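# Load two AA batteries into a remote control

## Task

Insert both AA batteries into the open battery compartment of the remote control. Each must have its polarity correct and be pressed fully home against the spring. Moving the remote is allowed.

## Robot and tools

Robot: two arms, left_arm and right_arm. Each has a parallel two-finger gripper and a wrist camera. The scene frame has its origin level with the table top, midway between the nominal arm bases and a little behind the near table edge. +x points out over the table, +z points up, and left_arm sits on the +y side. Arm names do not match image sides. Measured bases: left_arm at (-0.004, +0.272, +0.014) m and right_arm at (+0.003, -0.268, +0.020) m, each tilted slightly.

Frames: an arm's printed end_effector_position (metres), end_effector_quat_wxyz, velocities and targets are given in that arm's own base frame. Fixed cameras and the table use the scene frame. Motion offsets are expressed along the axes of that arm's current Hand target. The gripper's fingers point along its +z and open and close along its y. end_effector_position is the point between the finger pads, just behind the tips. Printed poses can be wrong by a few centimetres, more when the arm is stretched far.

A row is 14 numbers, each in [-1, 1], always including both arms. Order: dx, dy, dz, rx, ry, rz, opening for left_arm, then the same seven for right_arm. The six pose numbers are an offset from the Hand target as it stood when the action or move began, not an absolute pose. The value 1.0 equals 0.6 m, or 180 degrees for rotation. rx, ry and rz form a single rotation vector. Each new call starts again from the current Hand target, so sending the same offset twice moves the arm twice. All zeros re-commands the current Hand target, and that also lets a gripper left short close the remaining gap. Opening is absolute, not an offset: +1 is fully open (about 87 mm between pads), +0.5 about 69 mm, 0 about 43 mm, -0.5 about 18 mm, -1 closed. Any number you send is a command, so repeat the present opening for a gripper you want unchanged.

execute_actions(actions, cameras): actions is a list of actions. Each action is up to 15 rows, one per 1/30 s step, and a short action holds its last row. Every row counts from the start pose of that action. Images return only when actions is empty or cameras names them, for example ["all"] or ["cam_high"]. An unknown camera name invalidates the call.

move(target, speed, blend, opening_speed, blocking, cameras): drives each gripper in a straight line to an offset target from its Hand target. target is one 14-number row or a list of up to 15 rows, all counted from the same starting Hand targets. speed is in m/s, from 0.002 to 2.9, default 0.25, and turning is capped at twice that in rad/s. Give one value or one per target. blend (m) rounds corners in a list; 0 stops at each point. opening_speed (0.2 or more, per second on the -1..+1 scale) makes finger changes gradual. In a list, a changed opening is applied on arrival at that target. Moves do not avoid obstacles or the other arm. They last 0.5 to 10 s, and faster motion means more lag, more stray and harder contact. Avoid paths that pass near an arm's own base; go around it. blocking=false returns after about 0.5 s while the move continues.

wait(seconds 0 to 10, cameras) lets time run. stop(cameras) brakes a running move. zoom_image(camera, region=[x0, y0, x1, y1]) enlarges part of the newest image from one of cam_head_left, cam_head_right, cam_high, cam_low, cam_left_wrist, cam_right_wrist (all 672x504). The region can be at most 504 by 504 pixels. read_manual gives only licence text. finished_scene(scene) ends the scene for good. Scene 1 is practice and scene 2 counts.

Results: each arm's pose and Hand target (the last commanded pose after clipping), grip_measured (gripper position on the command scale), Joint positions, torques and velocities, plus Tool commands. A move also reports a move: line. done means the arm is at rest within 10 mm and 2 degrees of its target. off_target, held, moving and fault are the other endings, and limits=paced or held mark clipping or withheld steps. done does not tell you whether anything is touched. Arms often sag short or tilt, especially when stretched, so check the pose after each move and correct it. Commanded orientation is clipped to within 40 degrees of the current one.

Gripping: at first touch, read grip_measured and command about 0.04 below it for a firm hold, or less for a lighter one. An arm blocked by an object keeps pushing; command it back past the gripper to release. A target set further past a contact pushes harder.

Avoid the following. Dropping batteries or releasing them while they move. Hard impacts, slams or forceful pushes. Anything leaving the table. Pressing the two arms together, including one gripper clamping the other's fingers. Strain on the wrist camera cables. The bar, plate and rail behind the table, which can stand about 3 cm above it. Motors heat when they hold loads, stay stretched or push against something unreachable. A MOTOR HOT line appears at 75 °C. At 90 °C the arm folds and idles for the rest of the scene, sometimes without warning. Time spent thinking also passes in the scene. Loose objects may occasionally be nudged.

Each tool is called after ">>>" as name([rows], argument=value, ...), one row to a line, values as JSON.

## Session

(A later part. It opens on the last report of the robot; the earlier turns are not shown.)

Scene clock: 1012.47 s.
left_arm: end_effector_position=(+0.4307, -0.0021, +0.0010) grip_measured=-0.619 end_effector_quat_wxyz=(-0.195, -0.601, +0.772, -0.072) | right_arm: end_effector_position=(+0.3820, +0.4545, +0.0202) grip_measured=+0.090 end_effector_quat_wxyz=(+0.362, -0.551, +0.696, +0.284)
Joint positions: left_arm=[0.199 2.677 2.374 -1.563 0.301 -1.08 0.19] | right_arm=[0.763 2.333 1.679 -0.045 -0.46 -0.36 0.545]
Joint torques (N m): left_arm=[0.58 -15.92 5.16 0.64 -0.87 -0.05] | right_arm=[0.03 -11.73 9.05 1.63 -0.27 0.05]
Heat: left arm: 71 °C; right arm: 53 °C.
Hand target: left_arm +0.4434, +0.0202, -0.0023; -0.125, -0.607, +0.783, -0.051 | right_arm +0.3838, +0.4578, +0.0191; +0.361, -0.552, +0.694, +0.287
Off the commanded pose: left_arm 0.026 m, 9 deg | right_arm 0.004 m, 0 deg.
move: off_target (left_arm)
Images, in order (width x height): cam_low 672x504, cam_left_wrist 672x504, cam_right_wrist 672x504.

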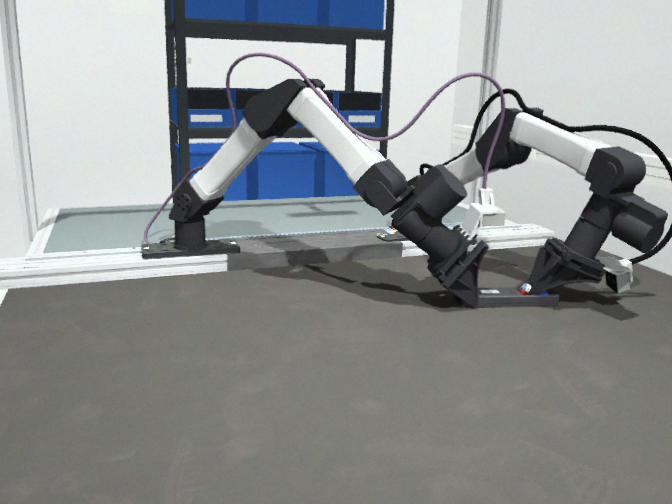

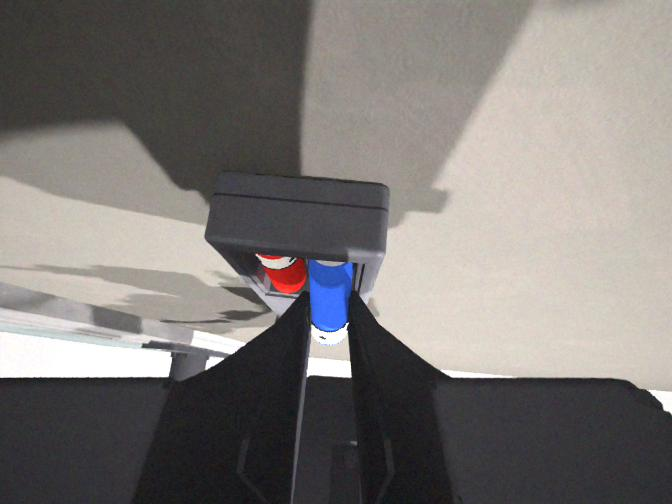

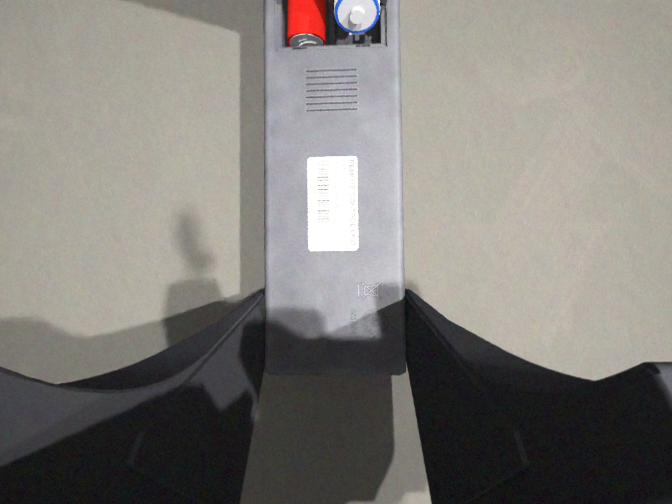

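>>> move(target=[-0.008,-0.002,0.012,0,-0.04,0,-0.74,0,0,0,0,0,0,0.03], speed=0.06, cameras=["cam_low","cam_left_wrist","cam_right_wrist"])

>>> zoom_image(camera="cam_left_wrist", region=[190, 170, 400, 370])

>>> zoom_image(camera="cam_low", region=[490, 240, 590, 310])

>>> zoom_image(camera="cam_right_wrist", region=[250, 0, 430, 120])

Scene clock: 1018.87 s.
left_arm: end_effector_position=(+0.4304, -0.0026, +0.0005) grip_measured=-0.619 end_effector_quat_wxyz=(-0.148, -0.603, +0.783, -0.041) | right_arm: end_effector_position=(+0.3820, +0.4545, +0.0202) grip_measured=+0.090 end_effector_quat_wxyz=(+0.362, -0.551, +0.696, +0.284)
Joint positions: left_arm=[0.166 2.586 2.248 -1.46 0.211 -1.122 0.19] | right_arm=[0.763 2.333 1.679 -0.045 -0.46 -0.36 0.545]
Joint torques (N m): left_arm=[0.65 -14.17 4.82 0.89 -1.05 -0.04] | right_arm=[0.03 -11.73 9.06 1.63 -0.27 0.05]
Heat: left arm: 74 °C; right arm: 53 °C.
Hand target: left_arm +0.4447, +0.0228, -0.0106; -0.075, -0.609, +0.789, -0.012 | right_arm +0.3838, +0.4578, +0.0191; +0.361, -0.552, +0.694, +0.287
Off the commanded pose: left_arm 0.031 m, 9 deg | right_arm 0.004 m, 0 deg.
move: off_target (left_arm)
Images, in order (width x height): cam_low 672x504, cam_left_wrist 672x504, cam_right_wrist 672x504.

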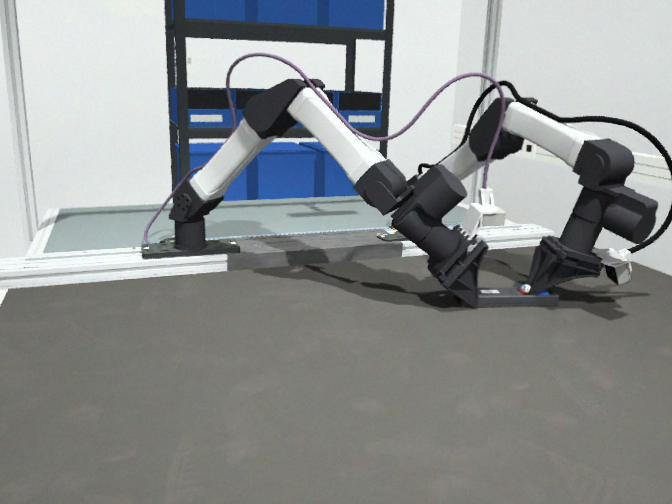

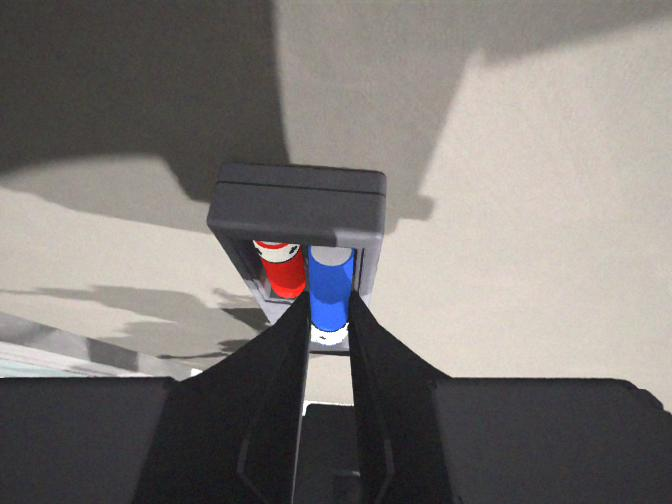

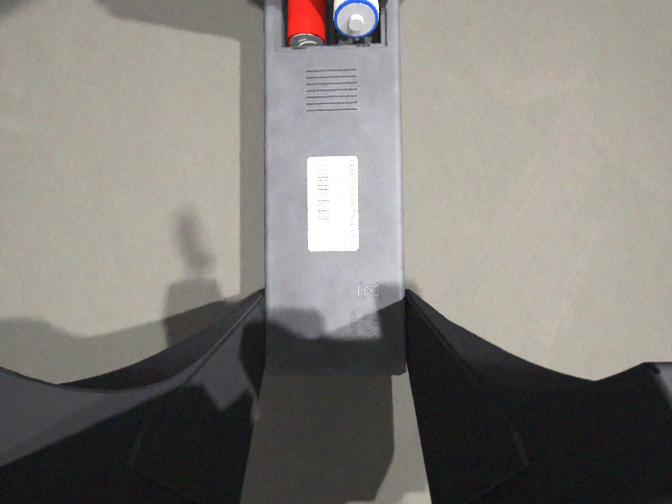

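Scaled by 2.400 from the camera's 672x504 image, which has a finer 960x720 frame.

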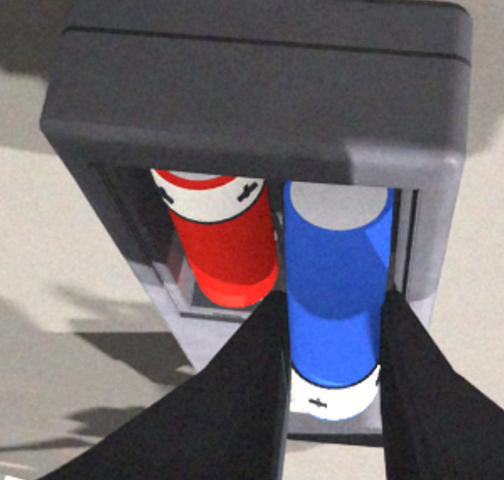

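Scaled by 5.040 from the camera's 672x504 image, which has a finer 960x720 frame.

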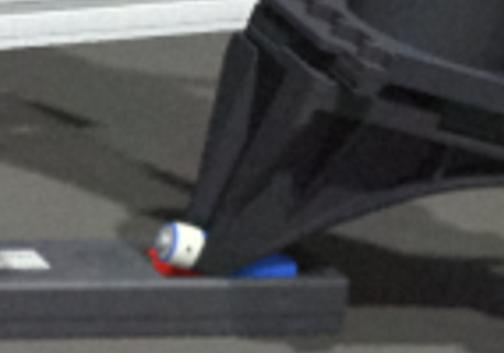

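Scaled by 2.800 from the camera's 672x504 image, which has a finer 960x720 frame.

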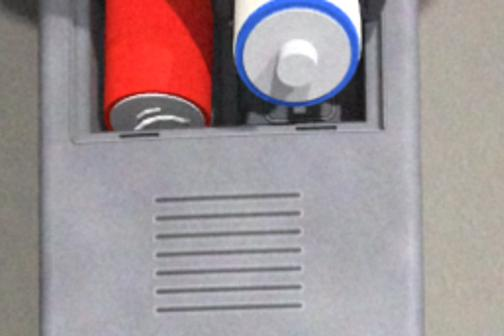

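>>> move(target=[-0.008,0.001,0.01,0,-0.045,0,-0.74,0,0,0,0,0,0,0.03], speed=0.06, cameras=["cam_low","cam_left_wrist","cam_right_wrist"])

>>> zoom_image(camera="cam_left_wrist", region=[190, 170, 400, 370])

>>> zoom_image(camera="cam_low", region=[490, 240, 590, 310])

>>> zoom_image(camera="cam_right_wrist", region=[250, 0, 430, 120])

Scene clock: 1027.23 s.
left_arm: end_effector_position=(+0.4301, -0.0033, +0.0000) grip_measured=-0.619 end_effector_quat_wxyz=(-0.093, -0.601, +0.794, -0.007) | right_arm: end_effector_position=(+0.3820, +0.4545, +0.0202) grip_measured=+0.090 end_effector_quat_wxyz=(+0.362, -0.551, +0.696, +0.284)
Joint positions: left_arm=[0.124 2.493 2.118 -1.351 0.105 -1.163 0.19] | right_arm=[0.763 2.333 1.679 -0.045 -0.46 -0.36 0.545]
Joint torques (N m): left_arm=[0.92 -12.42 4.33 1.11 -1.3 -0.07] | right_arm=[0.03 -11.73 9.06 1.63 -0.28 0.06]
Heat: left arm: 76 °C; right arm: 53 °C. Fold the left arm in close to its base, or ease its load, before you think long.
Hand target: left_arm +0.4447, +0.0267, -0.0172; -0.019, -0.608, +0.793, +0.031 | right_arm +0.3838, +0.4578, +0.0191; +0.361, -0.552, +0.694, +0.287
Off the commanded pose: left_arm 0.038 m, 10 deg | right_arm 0.004 m, 0 deg.
MOTOR HOT: joint 2 (shoulder) of the left arm reports 76 °C; the controller's stop level is 90 °C. To cool a motor, set the load down, stop pushing, or move to a pose that needs little force.
move: off_target (left_arm)
Images, in order (width x height): cam_low 672x504, cam_left_wrist 672x504, cam_right_wrist 672x504.

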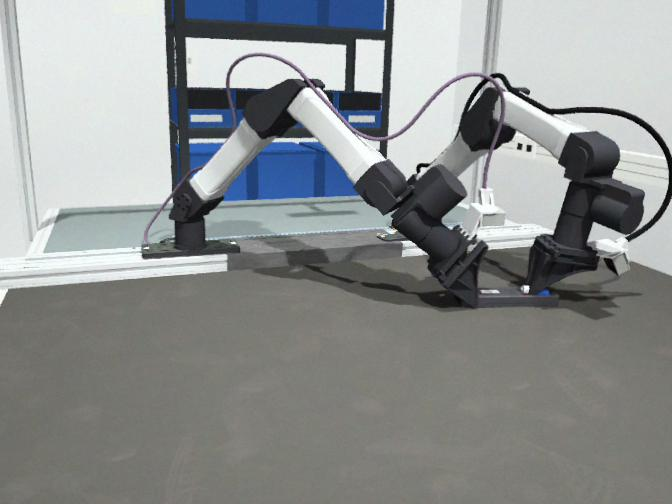

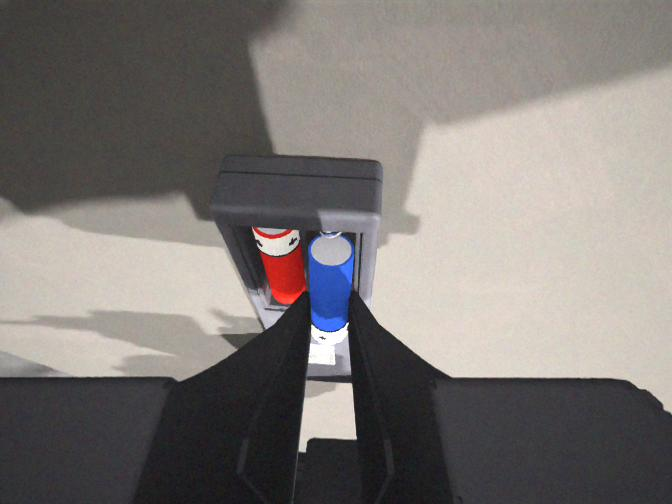

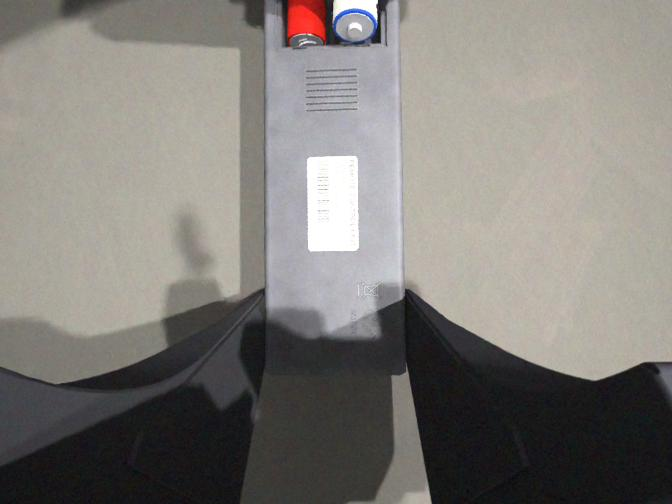

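Scaled by 2.400 from the camera's 672x504 image, which has a finer 960x720 frame.

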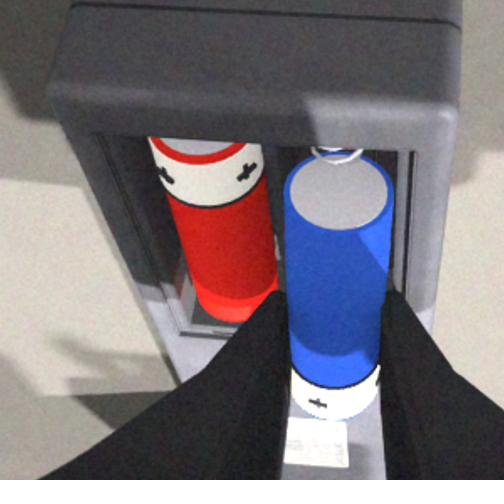

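Scaled by 5.040 from the camera's 672x504 image, which has a finer 960x720 frame.

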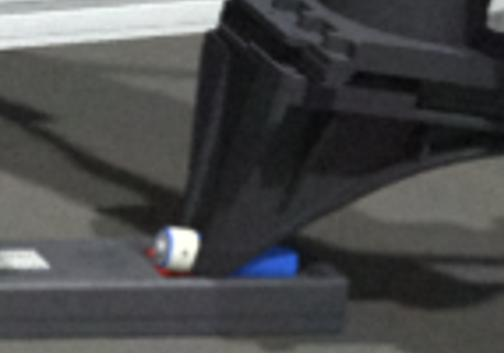

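Scaled by 2.800 from the camera's 672x504 image, which has a finer 960x720 frame.

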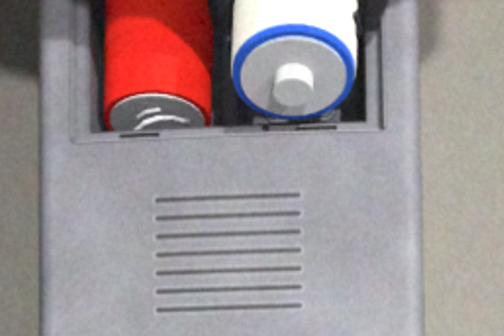

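>>> move([
  [0.02,0,-0.0,0,0.02,0,-0.74,0,0,0,0,0,0,0.03],
  [0.02,0,-0.002,0,0.02,0,-0.45,0,0,0,0,0,0,0.03],
], speed=0.06, opening_speed=0.3, cameras=["cam_low","cam_left_wrist","cam_right_wrist"])

>>> zoom_image(camera="cam_left_wrist", region=[190, 170, 400, 370])

>>> zoom_image(camera="cam_low", region=[490, 240, 590, 310])

>>> zoom_image(camera="cam_right_wrist", region=[250, 0, 430, 120])

Scene clock: 1041.87 s.
left_arm: end_effector_position=(+0.4271, -0.0029, +0.0005) grip_measured=-0.451 end_effector_quat_wxyz=(-0.095, -0.601, +0.794, -0.003) | right_arm: end_effector_position=(+0.3820, +0.4545, +0.0202) grip_measured=+0.090 end_effector_quat_wxyz=(+0.362, -0.551, +0.696, +0.284)
Joint positions: left_arm=[0.124 2.486 2.107 -1.353 0.1 -1.164 0.275] | right_arm=[0.763 2.333 1.679 -0.045 -0.46 -0.36 0.545]
Joint torques (N m): left_arm=[0.7 -11.82 4.21 1.08 -0.73 -0.1] | right_arm=[0.03 -11.71 9.06 1.63 -0.28 0.05]
Heat: left arm: 73 °C; right arm: 53 °C. Fold the left arm in close to its base, or ease its load, before you think long.
Hand target: left_arm +0.4416, +0.0151, -0.0160; -0.044, -0.609, +0.792, +0.011 | right_arm +0.3838, +0.4578, +0.0191; +0.361, -0.552, +0.694, +0.287
Off the commanded pose: left_arm 0.028 m, 6 deg | right_arm 0.004 m, 0 deg.
MOTOR HOT: still on. Joint 2 (shoulder) of the left arm reports 73 °C.
move: off_target (left_arm); target 2's new opening was sent with left_arm's hand 0.027 m and 6 deg from that target
Images, in order (width x height): cam_low 672x504, cam_left_wrist 672x504, cam_right_wrist 672x504.

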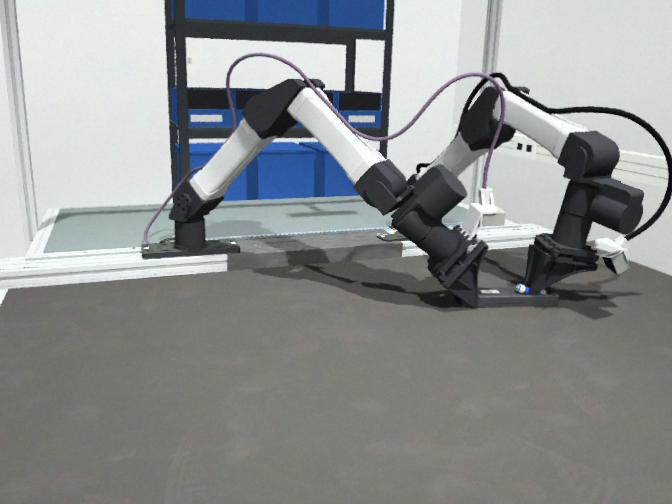

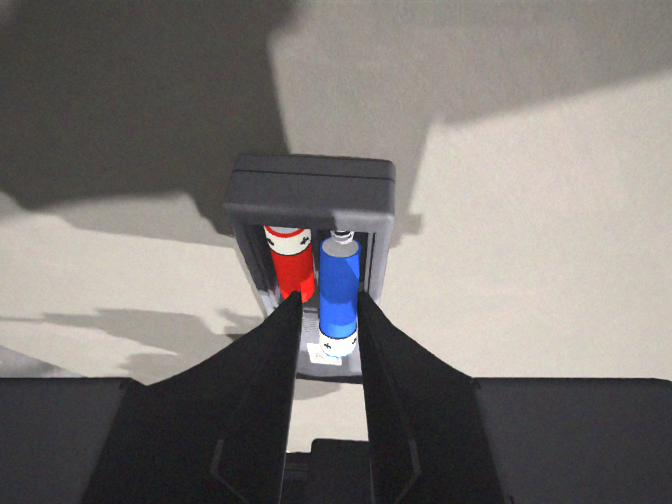

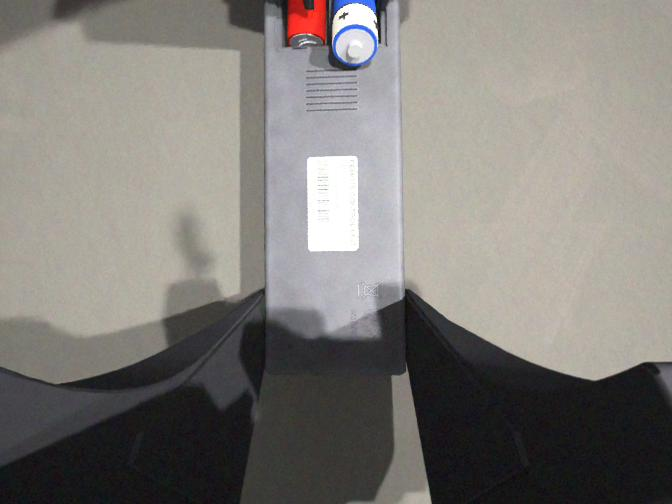

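Scaled by 2.400 from the camera's 672x504 image, which has a finer 960x720 frame.

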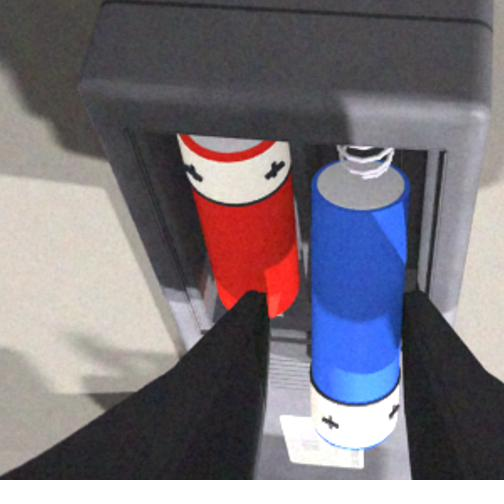

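Scaled by 5.040 from the camera's 672x504 image, which has a finer 960x720 frame.

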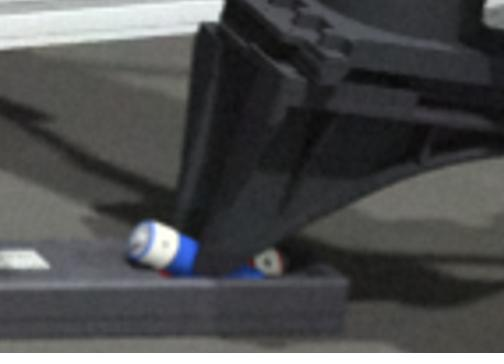

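Scaled by 2.800 from the camera's 672x504 image, which has a finer 960x720 frame.

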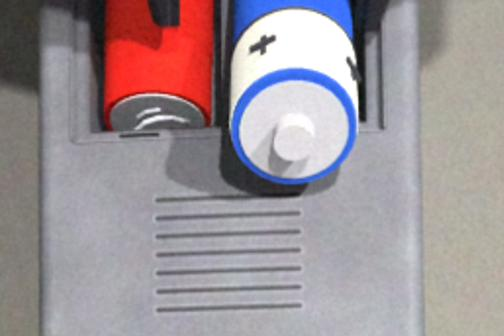

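>>> move([
  [0.008,-0.008,-0.022,0,0.05,0,-0.42,0,0,0,0,0,0,0.03],
  [0.008,-0.006,-0.008,0,0.05,0,-0.42,0,0,0,0,0,0,0.03],
  [0.008,-0.006,-0.008,0,0.05,0,-0.74,0,0,0,0,0,0,0.03],
], speed=0.07, opening_speed=0.6, cameras=["cam_low","cam_left_wrist","cam_right_wrist"])

>>> zoom_image(camera="cam_left_wrist", region=[190, 170, 400, 370])

>>> zoom_image(camera="cam_low", region=[490, 240, 590, 310])

Scene clock: 1052.87 s.
left_arm: end_effector_position=(+0.4353, -0.0048, +0.0011) grip_measured=-0.638 end_effector_quat_wxyz=(-0.128, -0.602, +0.788, -0.038) | right_arm: end_effector_position=(+0.3820, +0.4545, +0.0202) grip_measured=+0.090 end_effector_quat_wxyz=(+0.362, -0.551, +0.696, +0.284)
Joint positions: left_arm=[0.151 2.564 2.226 -1.423 0.189 -1.136 0.181] | right_arm=[0.763 2.333 1.679 -0.045 -0.46 -0.36 0.545]
Joint torques (N m): left_arm=[1.73 -11.29 6.24 0.58 -0.3 0.14] | right_arm=[0.05 -11.73 9.07 1.63 -0.27 0.05]
Heat: left arm: 73 °C; right arm: 53 °C. Fold the left arm in close to its base, or ease its load, before you think long.
Hand target: left_arm +0.4443, +0.0098, -0.0112; -0.106, -0.608, +0.786, -0.036 | right_arm +0.3838, +0.4578, +0.0191; +0.361, -0.552, +0.694, +0.287
Off the commanded pose: left_arm 0.021 m, 3 deg | right_arm 0.004 m, 0 deg.
MOTOR HOT: still on. Joint 2 (shoulder) of the left arm reports 73 °C.
move: off_target (left_arm); target 3's new opening was sent with left_arm's hand 0.023 m and 3 deg from that target
Images, in order (width x height): cam_low 672x504, cam_left_wrist 672x504, cam_right_wrist 672x504.

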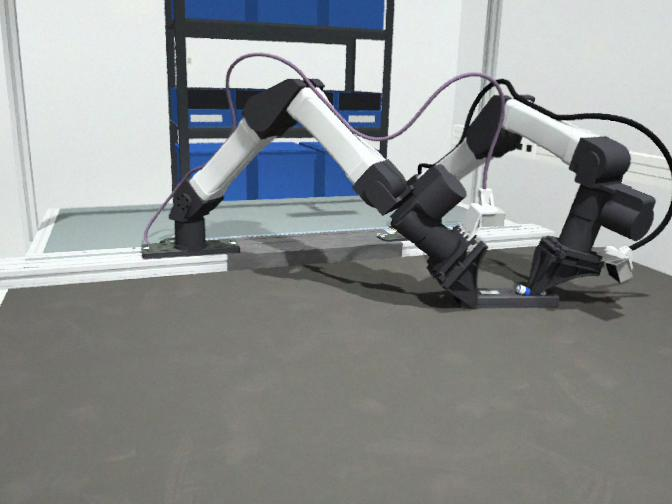

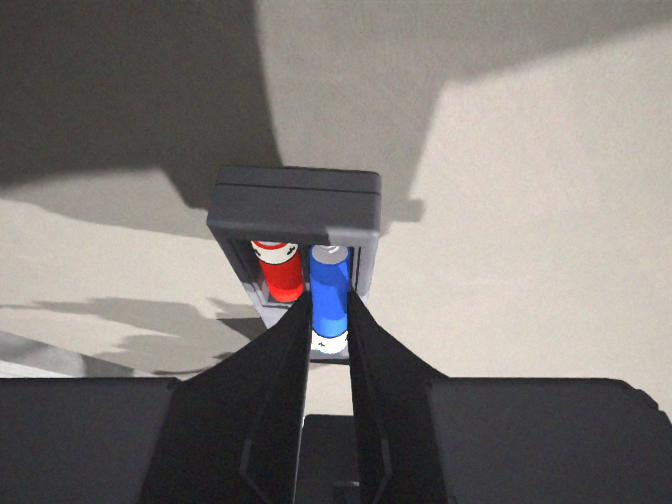

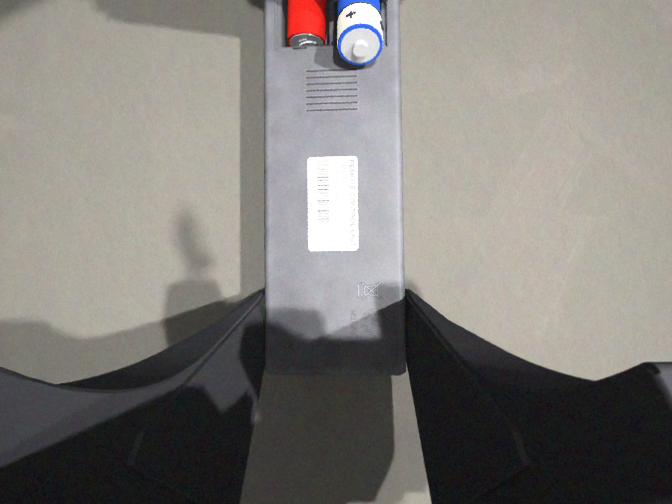

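Scaled by 2.400 from the camera's 672x504 image, which has a finer 960x720 frame.

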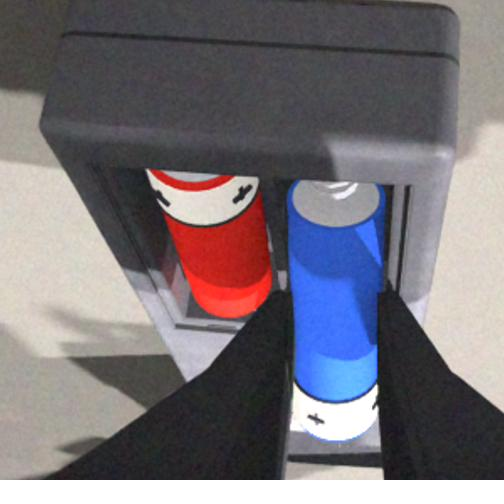

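Scaled by 5.040 from the camera's 672x504 image, which has a finer 960x720 frame.

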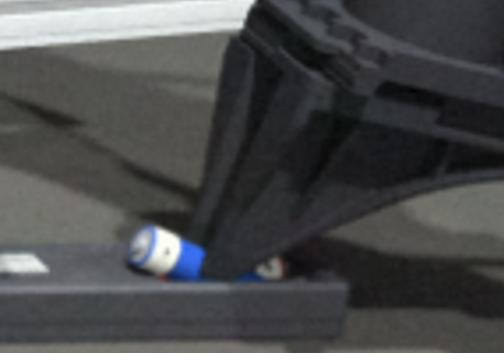

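>>> move([
  [-0.03,0.004,-0.012,0,-0.005,0,-0.74,0,0,0,0,0,0,0.03],
  [-0.03,0.004,0.006,0,-0.04,0,-0.74,0,0,0,0,0,0,0.03],
], speed=0.06, cameras=["cam_low","cam_left_wrist","cam_right_wrist"])

>>> zoom_image(camera="cam_left_wrist", region=[190, 170, 400, 370])

>>> zoom_image(camera="cam_low", region=[490, 240, 590, 310])

>>> zoom_image(camera="cam_right_wrist", region=[250, 0, 430, 120])

Scene clock: 1060.83 s.
left_arm: end_effector_position=(+0.4342, +0.0054, -0.0005) grip_measured=-0.638 end_effector_quat_wxyz=(-0.116, -0.604, +0.788, -0.030) | right_arm: end_effector_position=(+0.3820, +0.4545, +0.0202) grip_measured=+0.090 end_effector_quat_wxyz=(+0.362, -0.551, +0.696, +0.284)
Joint positions: left_arm=[0.164 2.549 2.201 -1.402 0.161 -1.13 0.181] | right_arm=[0.763 2.333 1.679 -0.045 -0.46 -0.36 0.545]
Joint torques (N m): left_arm=[0.2 -12.63 4.25 0.98 -1.01 -0.07] | right_arm=[0.03 -11.73 9.06 1.63 -0.27 0.06]
Heat: left arm: 73 °C; right arm: 53 °C. Fold the left arm in close to its base, or ease its load, before you think long.
Hand target: left_arm +0.4458, +0.0267, -0.0185; -0.057, -0.609, +0.791, +0.002 | right_arm +0.3838, +0.4578, +0.0191; +0.361, -0.552, +0.694, +0.287
Off the commanded pose: left_arm 0.030 m, 8 deg | right_arm 0.004 m, 0 deg.
MOTOR HOT: still on. Joint 2 (shoulder) of the left arm reports 73 °C.
move: off_target (left_arm)
Images, in order (width x height): cam_low 672x504, cam_left_wrist 672x504, cam_right_wrist 672x504.

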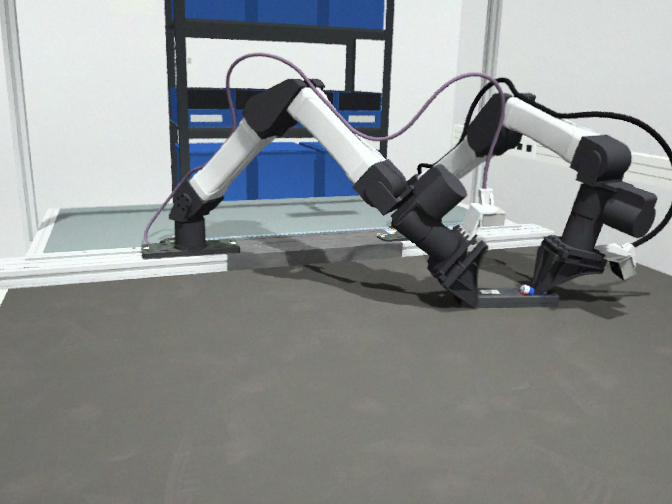

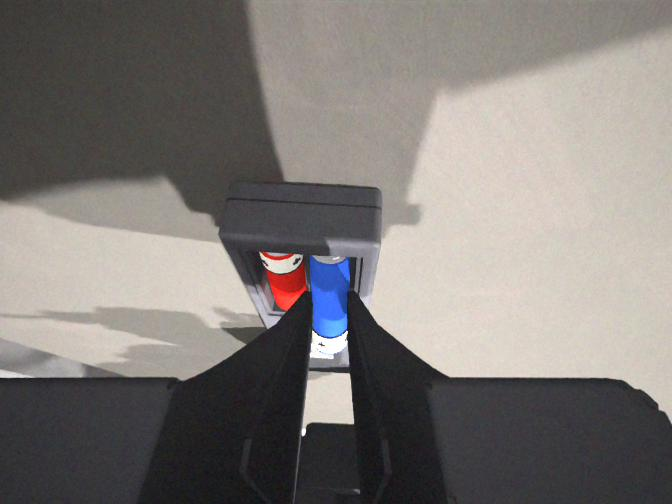

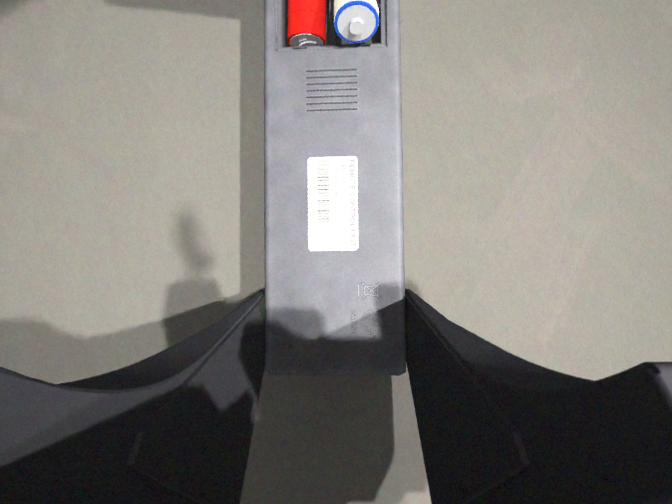

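Scaled by 2.400 from the camera's 672x504 image, which has a finer 960x720 frame.

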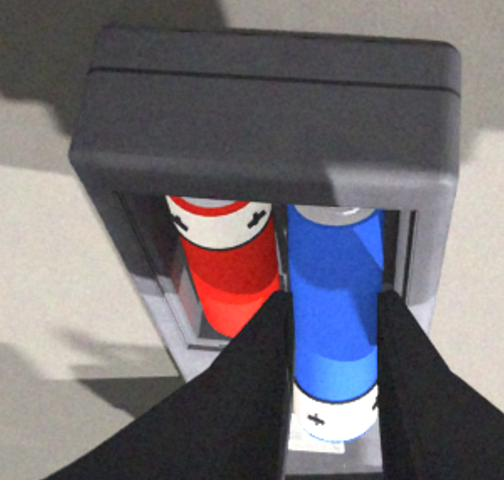

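Scaled by 5.040 from the camera's 672x504 image, which has a finer 960x720 frame.

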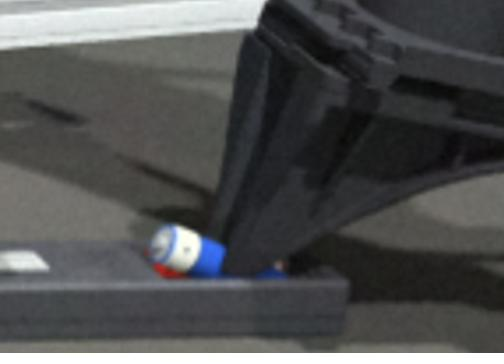

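Scaled by 2.800 from the camera's 672x504 image, which has a finer 960x720 frame.

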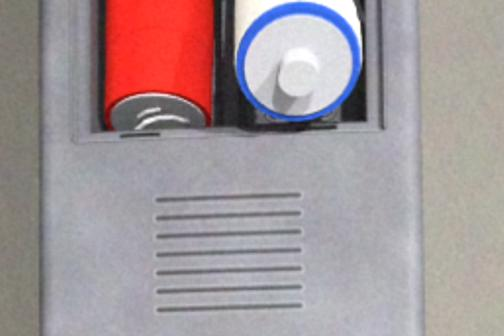

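>>> move(target=[-0.02,0,0.008,0,-0.05,0,-0.74,0,0,0,0,0,0,0.03], speed=0.06, cameras=["cam_low","cam_left_wrist","cam_right_wrist"])

>>> zoom_image(camera="cam_low", region=[490, 240, 590, 310])

>>> zoom_image(camera="cam_right_wrist", region=[250, 0, 430, 120])

>>> zoom_image(camera="cam_left_wrist", region=[190, 170, 400, 370])

Scene clock: 1067.53 s.
left_arm: end_effector_position=(+0.4341, +0.0054, -0.0007) grip_measured=-0.638 end_effector_quat_wxyz=(-0.067, -0.599, +0.798, +0.005) | right_arm: end_effector_position=(+0.3820, +0.4545, +0.0202) grip_measured=+0.090 end_effector_quat_wxyz=(+0.362, -0.551, +0.696, +0.284)
Joint positions: left_arm=[0.124 2.478 2.103 -1.318 0.057 -1.16 0.181] | right_arm=[0.763 2.333 1.679 -0.045 -0.46 -0.36 0.545]
Joint torques (N m): left_arm=[0.84 -11.22 3.88 1.26 -1.4 -0.05] | right_arm=[0.03 -11.73 9.07 1.63 -0.27 0.05]
Heat: left arm: 72 °C; right arm: 53 °C. Fold the left arm in close to its base, or ease its load, before you think long.
Hand target: left_arm +0.4484, +0.0380, -0.0242; +0.006, -0.607, +0.793, +0.050 | right_arm +0.3838, +0.4578, +0.0191; +0.361, -0.552, +0.694, +0.287
Off the commanded pose: left_arm 0.043 m, 10 deg | right_arm 0.004 m, 0 deg.
MOTOR HOT: still on. Joint 2 (shoulder) of the left arm reports 72 °C.
move: off_target (left_arm)
Images, in order (width x height): cam_low 672x504, cam_left_wrist 672x504, cam_right_wrist 672x504.

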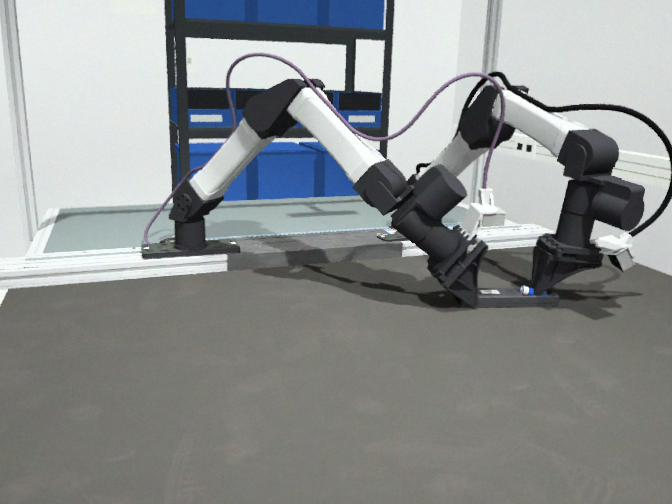

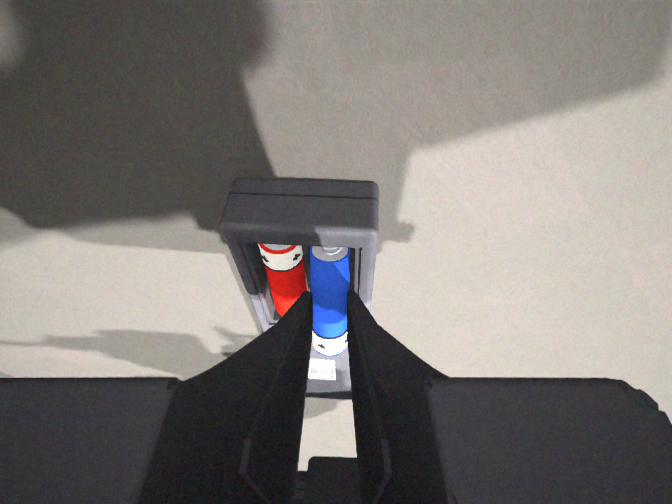

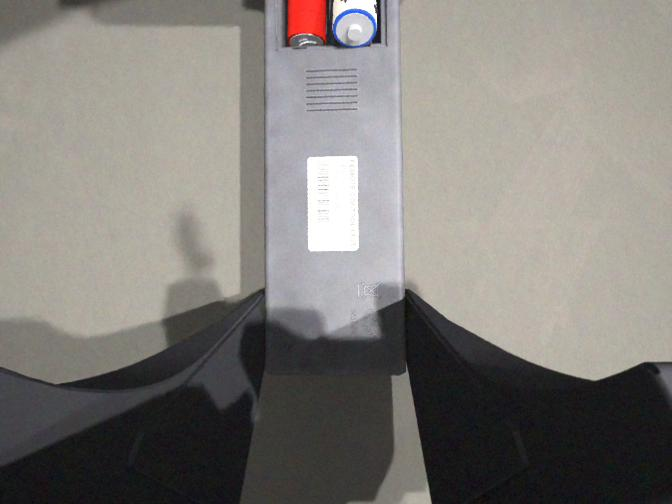

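Scaled by 5.040 from the camera's 672x504 image, which has a finer 960x720 frame.

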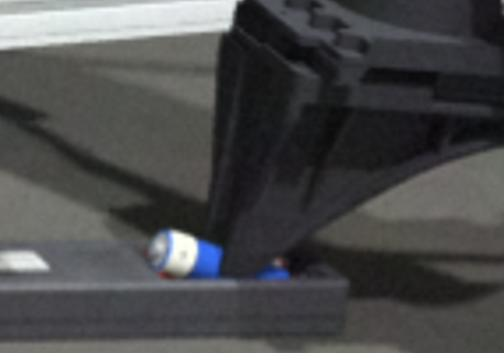

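Scaled by 2.800 from the camera's 672x504 image, which has a finer 960x720 frame.

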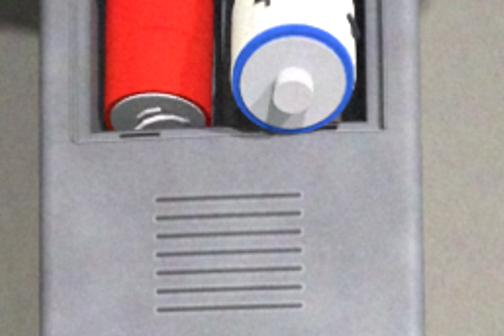

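Scaled by 2.400 from the camera's 672x504 image, which has a finer 960x720 frame.

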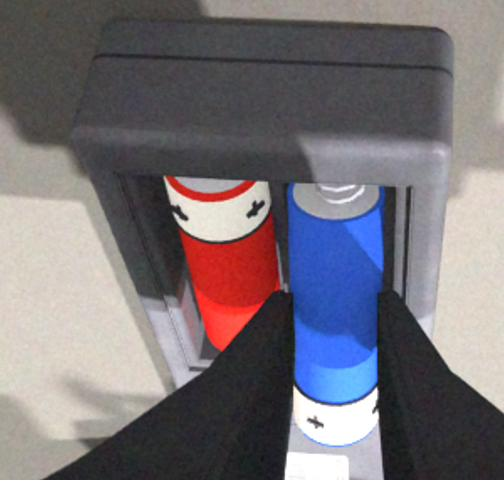

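>>> move([
  [0.03,-0.004,0.0,0,0.015,0,-0.74,0,0,0,0,0,0,0.03],
  [0.03,-0.01,-0.004,0,0.015,0,-0.38,0,0,0,0,0,0,0.03],
], speed=0.06, opening_speed=0.3, cameras=["cam_low","cam_left_wrist","cam_right_wrist"])

>>> zoom_image(camera="cam_low", region=[490, 240, 590, 310])

>>> zoom_image(camera="cam_right_wrist", region=[250, 0, 430, 120])

>>> zoom_image(camera="cam_left_wrist", region=[190, 170, 400, 370])

Scene clock: 1075.07 s.
left_arm: end_effector_position=(+0.4289, +0.0058, -0.0003) grip_measured=-0.381 end_effector_quat_wxyz=(-0.064, -0.602, +0.796, +0.021) | right_arm: end_effector_position=(+0.3820, +0.4545, +0.0202) grip_measured=+0.090 end_effector_quat_wxyz=(+0.362, -0.551, +0.696, +0.284)
Joint positions: left_arm=[0.116 2.463 2.081 -1.321 0.03 -1.178 0.31] | right_arm=[0.763 2.333 1.679 -0.045 -0.46 -0.36 0.545]
Joint torques (N m): left_arm=[-0.47 -9.43 6.19 1.26 -0.8 -0.14] | right_arm=[0.05 -11.74 9.07 1.63 -0.28 0.05]
Heat: left arm: 72 °C; right arm: 53 °C. Fold the left arm in close to its base, or ease its load, before you think long.
Hand target: left_arm +0.4495, +0.0188, -0.0235; -0.013, -0.608, +0.793, +0.035 | right_arm +0.3838, +0.4578, +0.0191; +0.361, -0.552, +0.694, +0.287
Off the commanded pose: left_arm 0.034 m, 6 deg | right_arm 0.004 m, 0 deg.
MOTOR HOT: still on. Joint 2 (shoulder) of the left arm reports 72 °C.
move: off_target (left_arm); target 2's new opening was sent with left_arm's hand 0.031 m and 6 deg from that target
Images, in order (width x height): cam_low 672x504, cam_left_wrist 672x504, cam_right_wrist 672x504.

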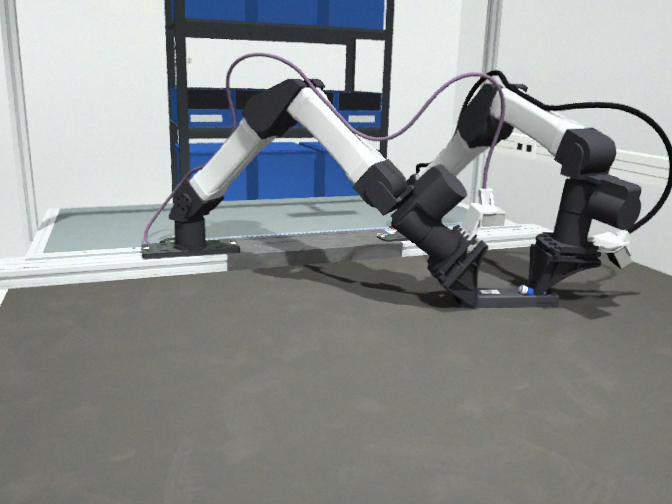

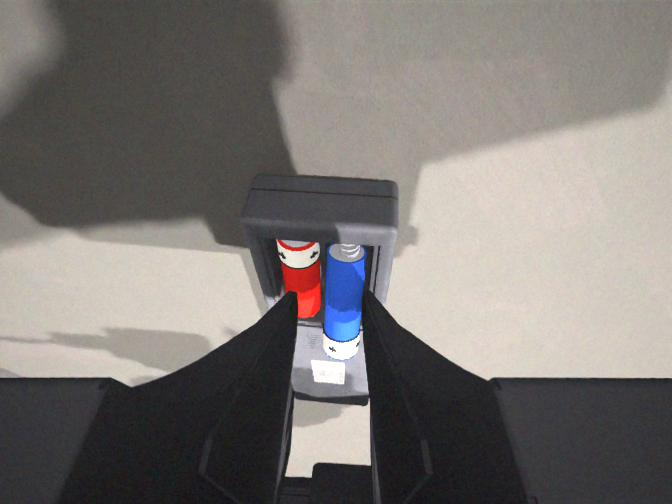

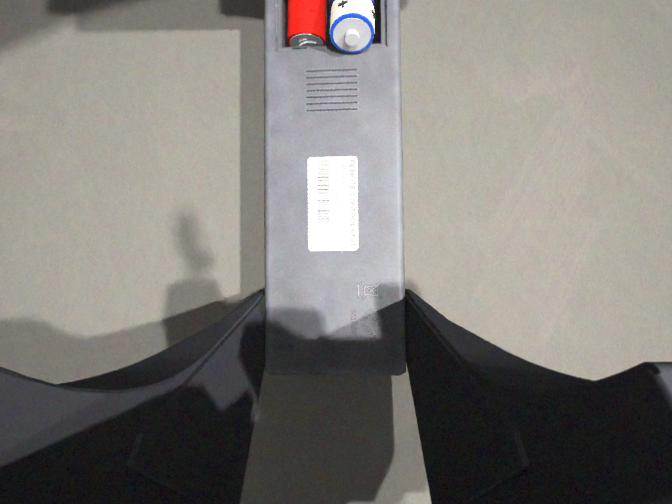

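Scaled by 5.040 from the camera's 672x504 image, which has a finer 960x720 frame.

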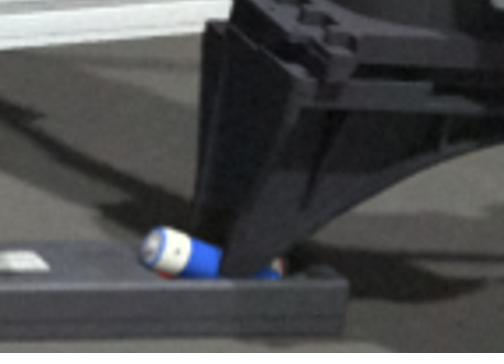

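Scaled by 2.800 from the camera's 672x504 image, which has a finer 960x720 frame.

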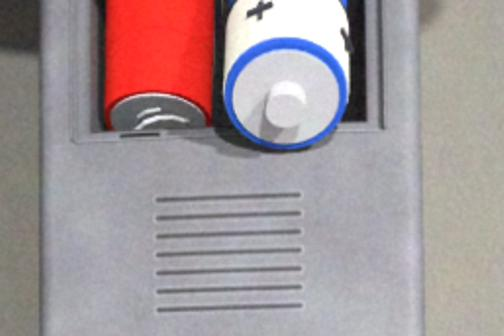

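Scaled by 2.400 from the camera's 672x504 image, which has a finer 960x720 frame.

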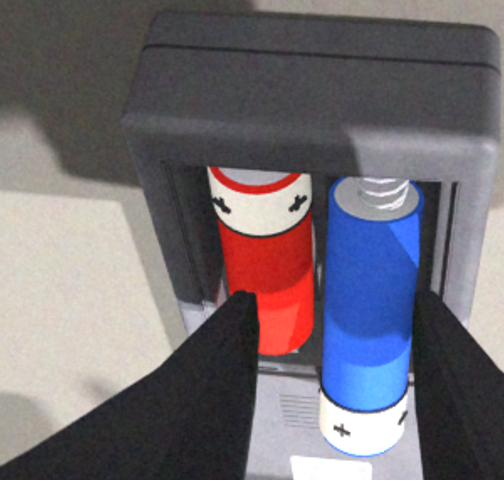

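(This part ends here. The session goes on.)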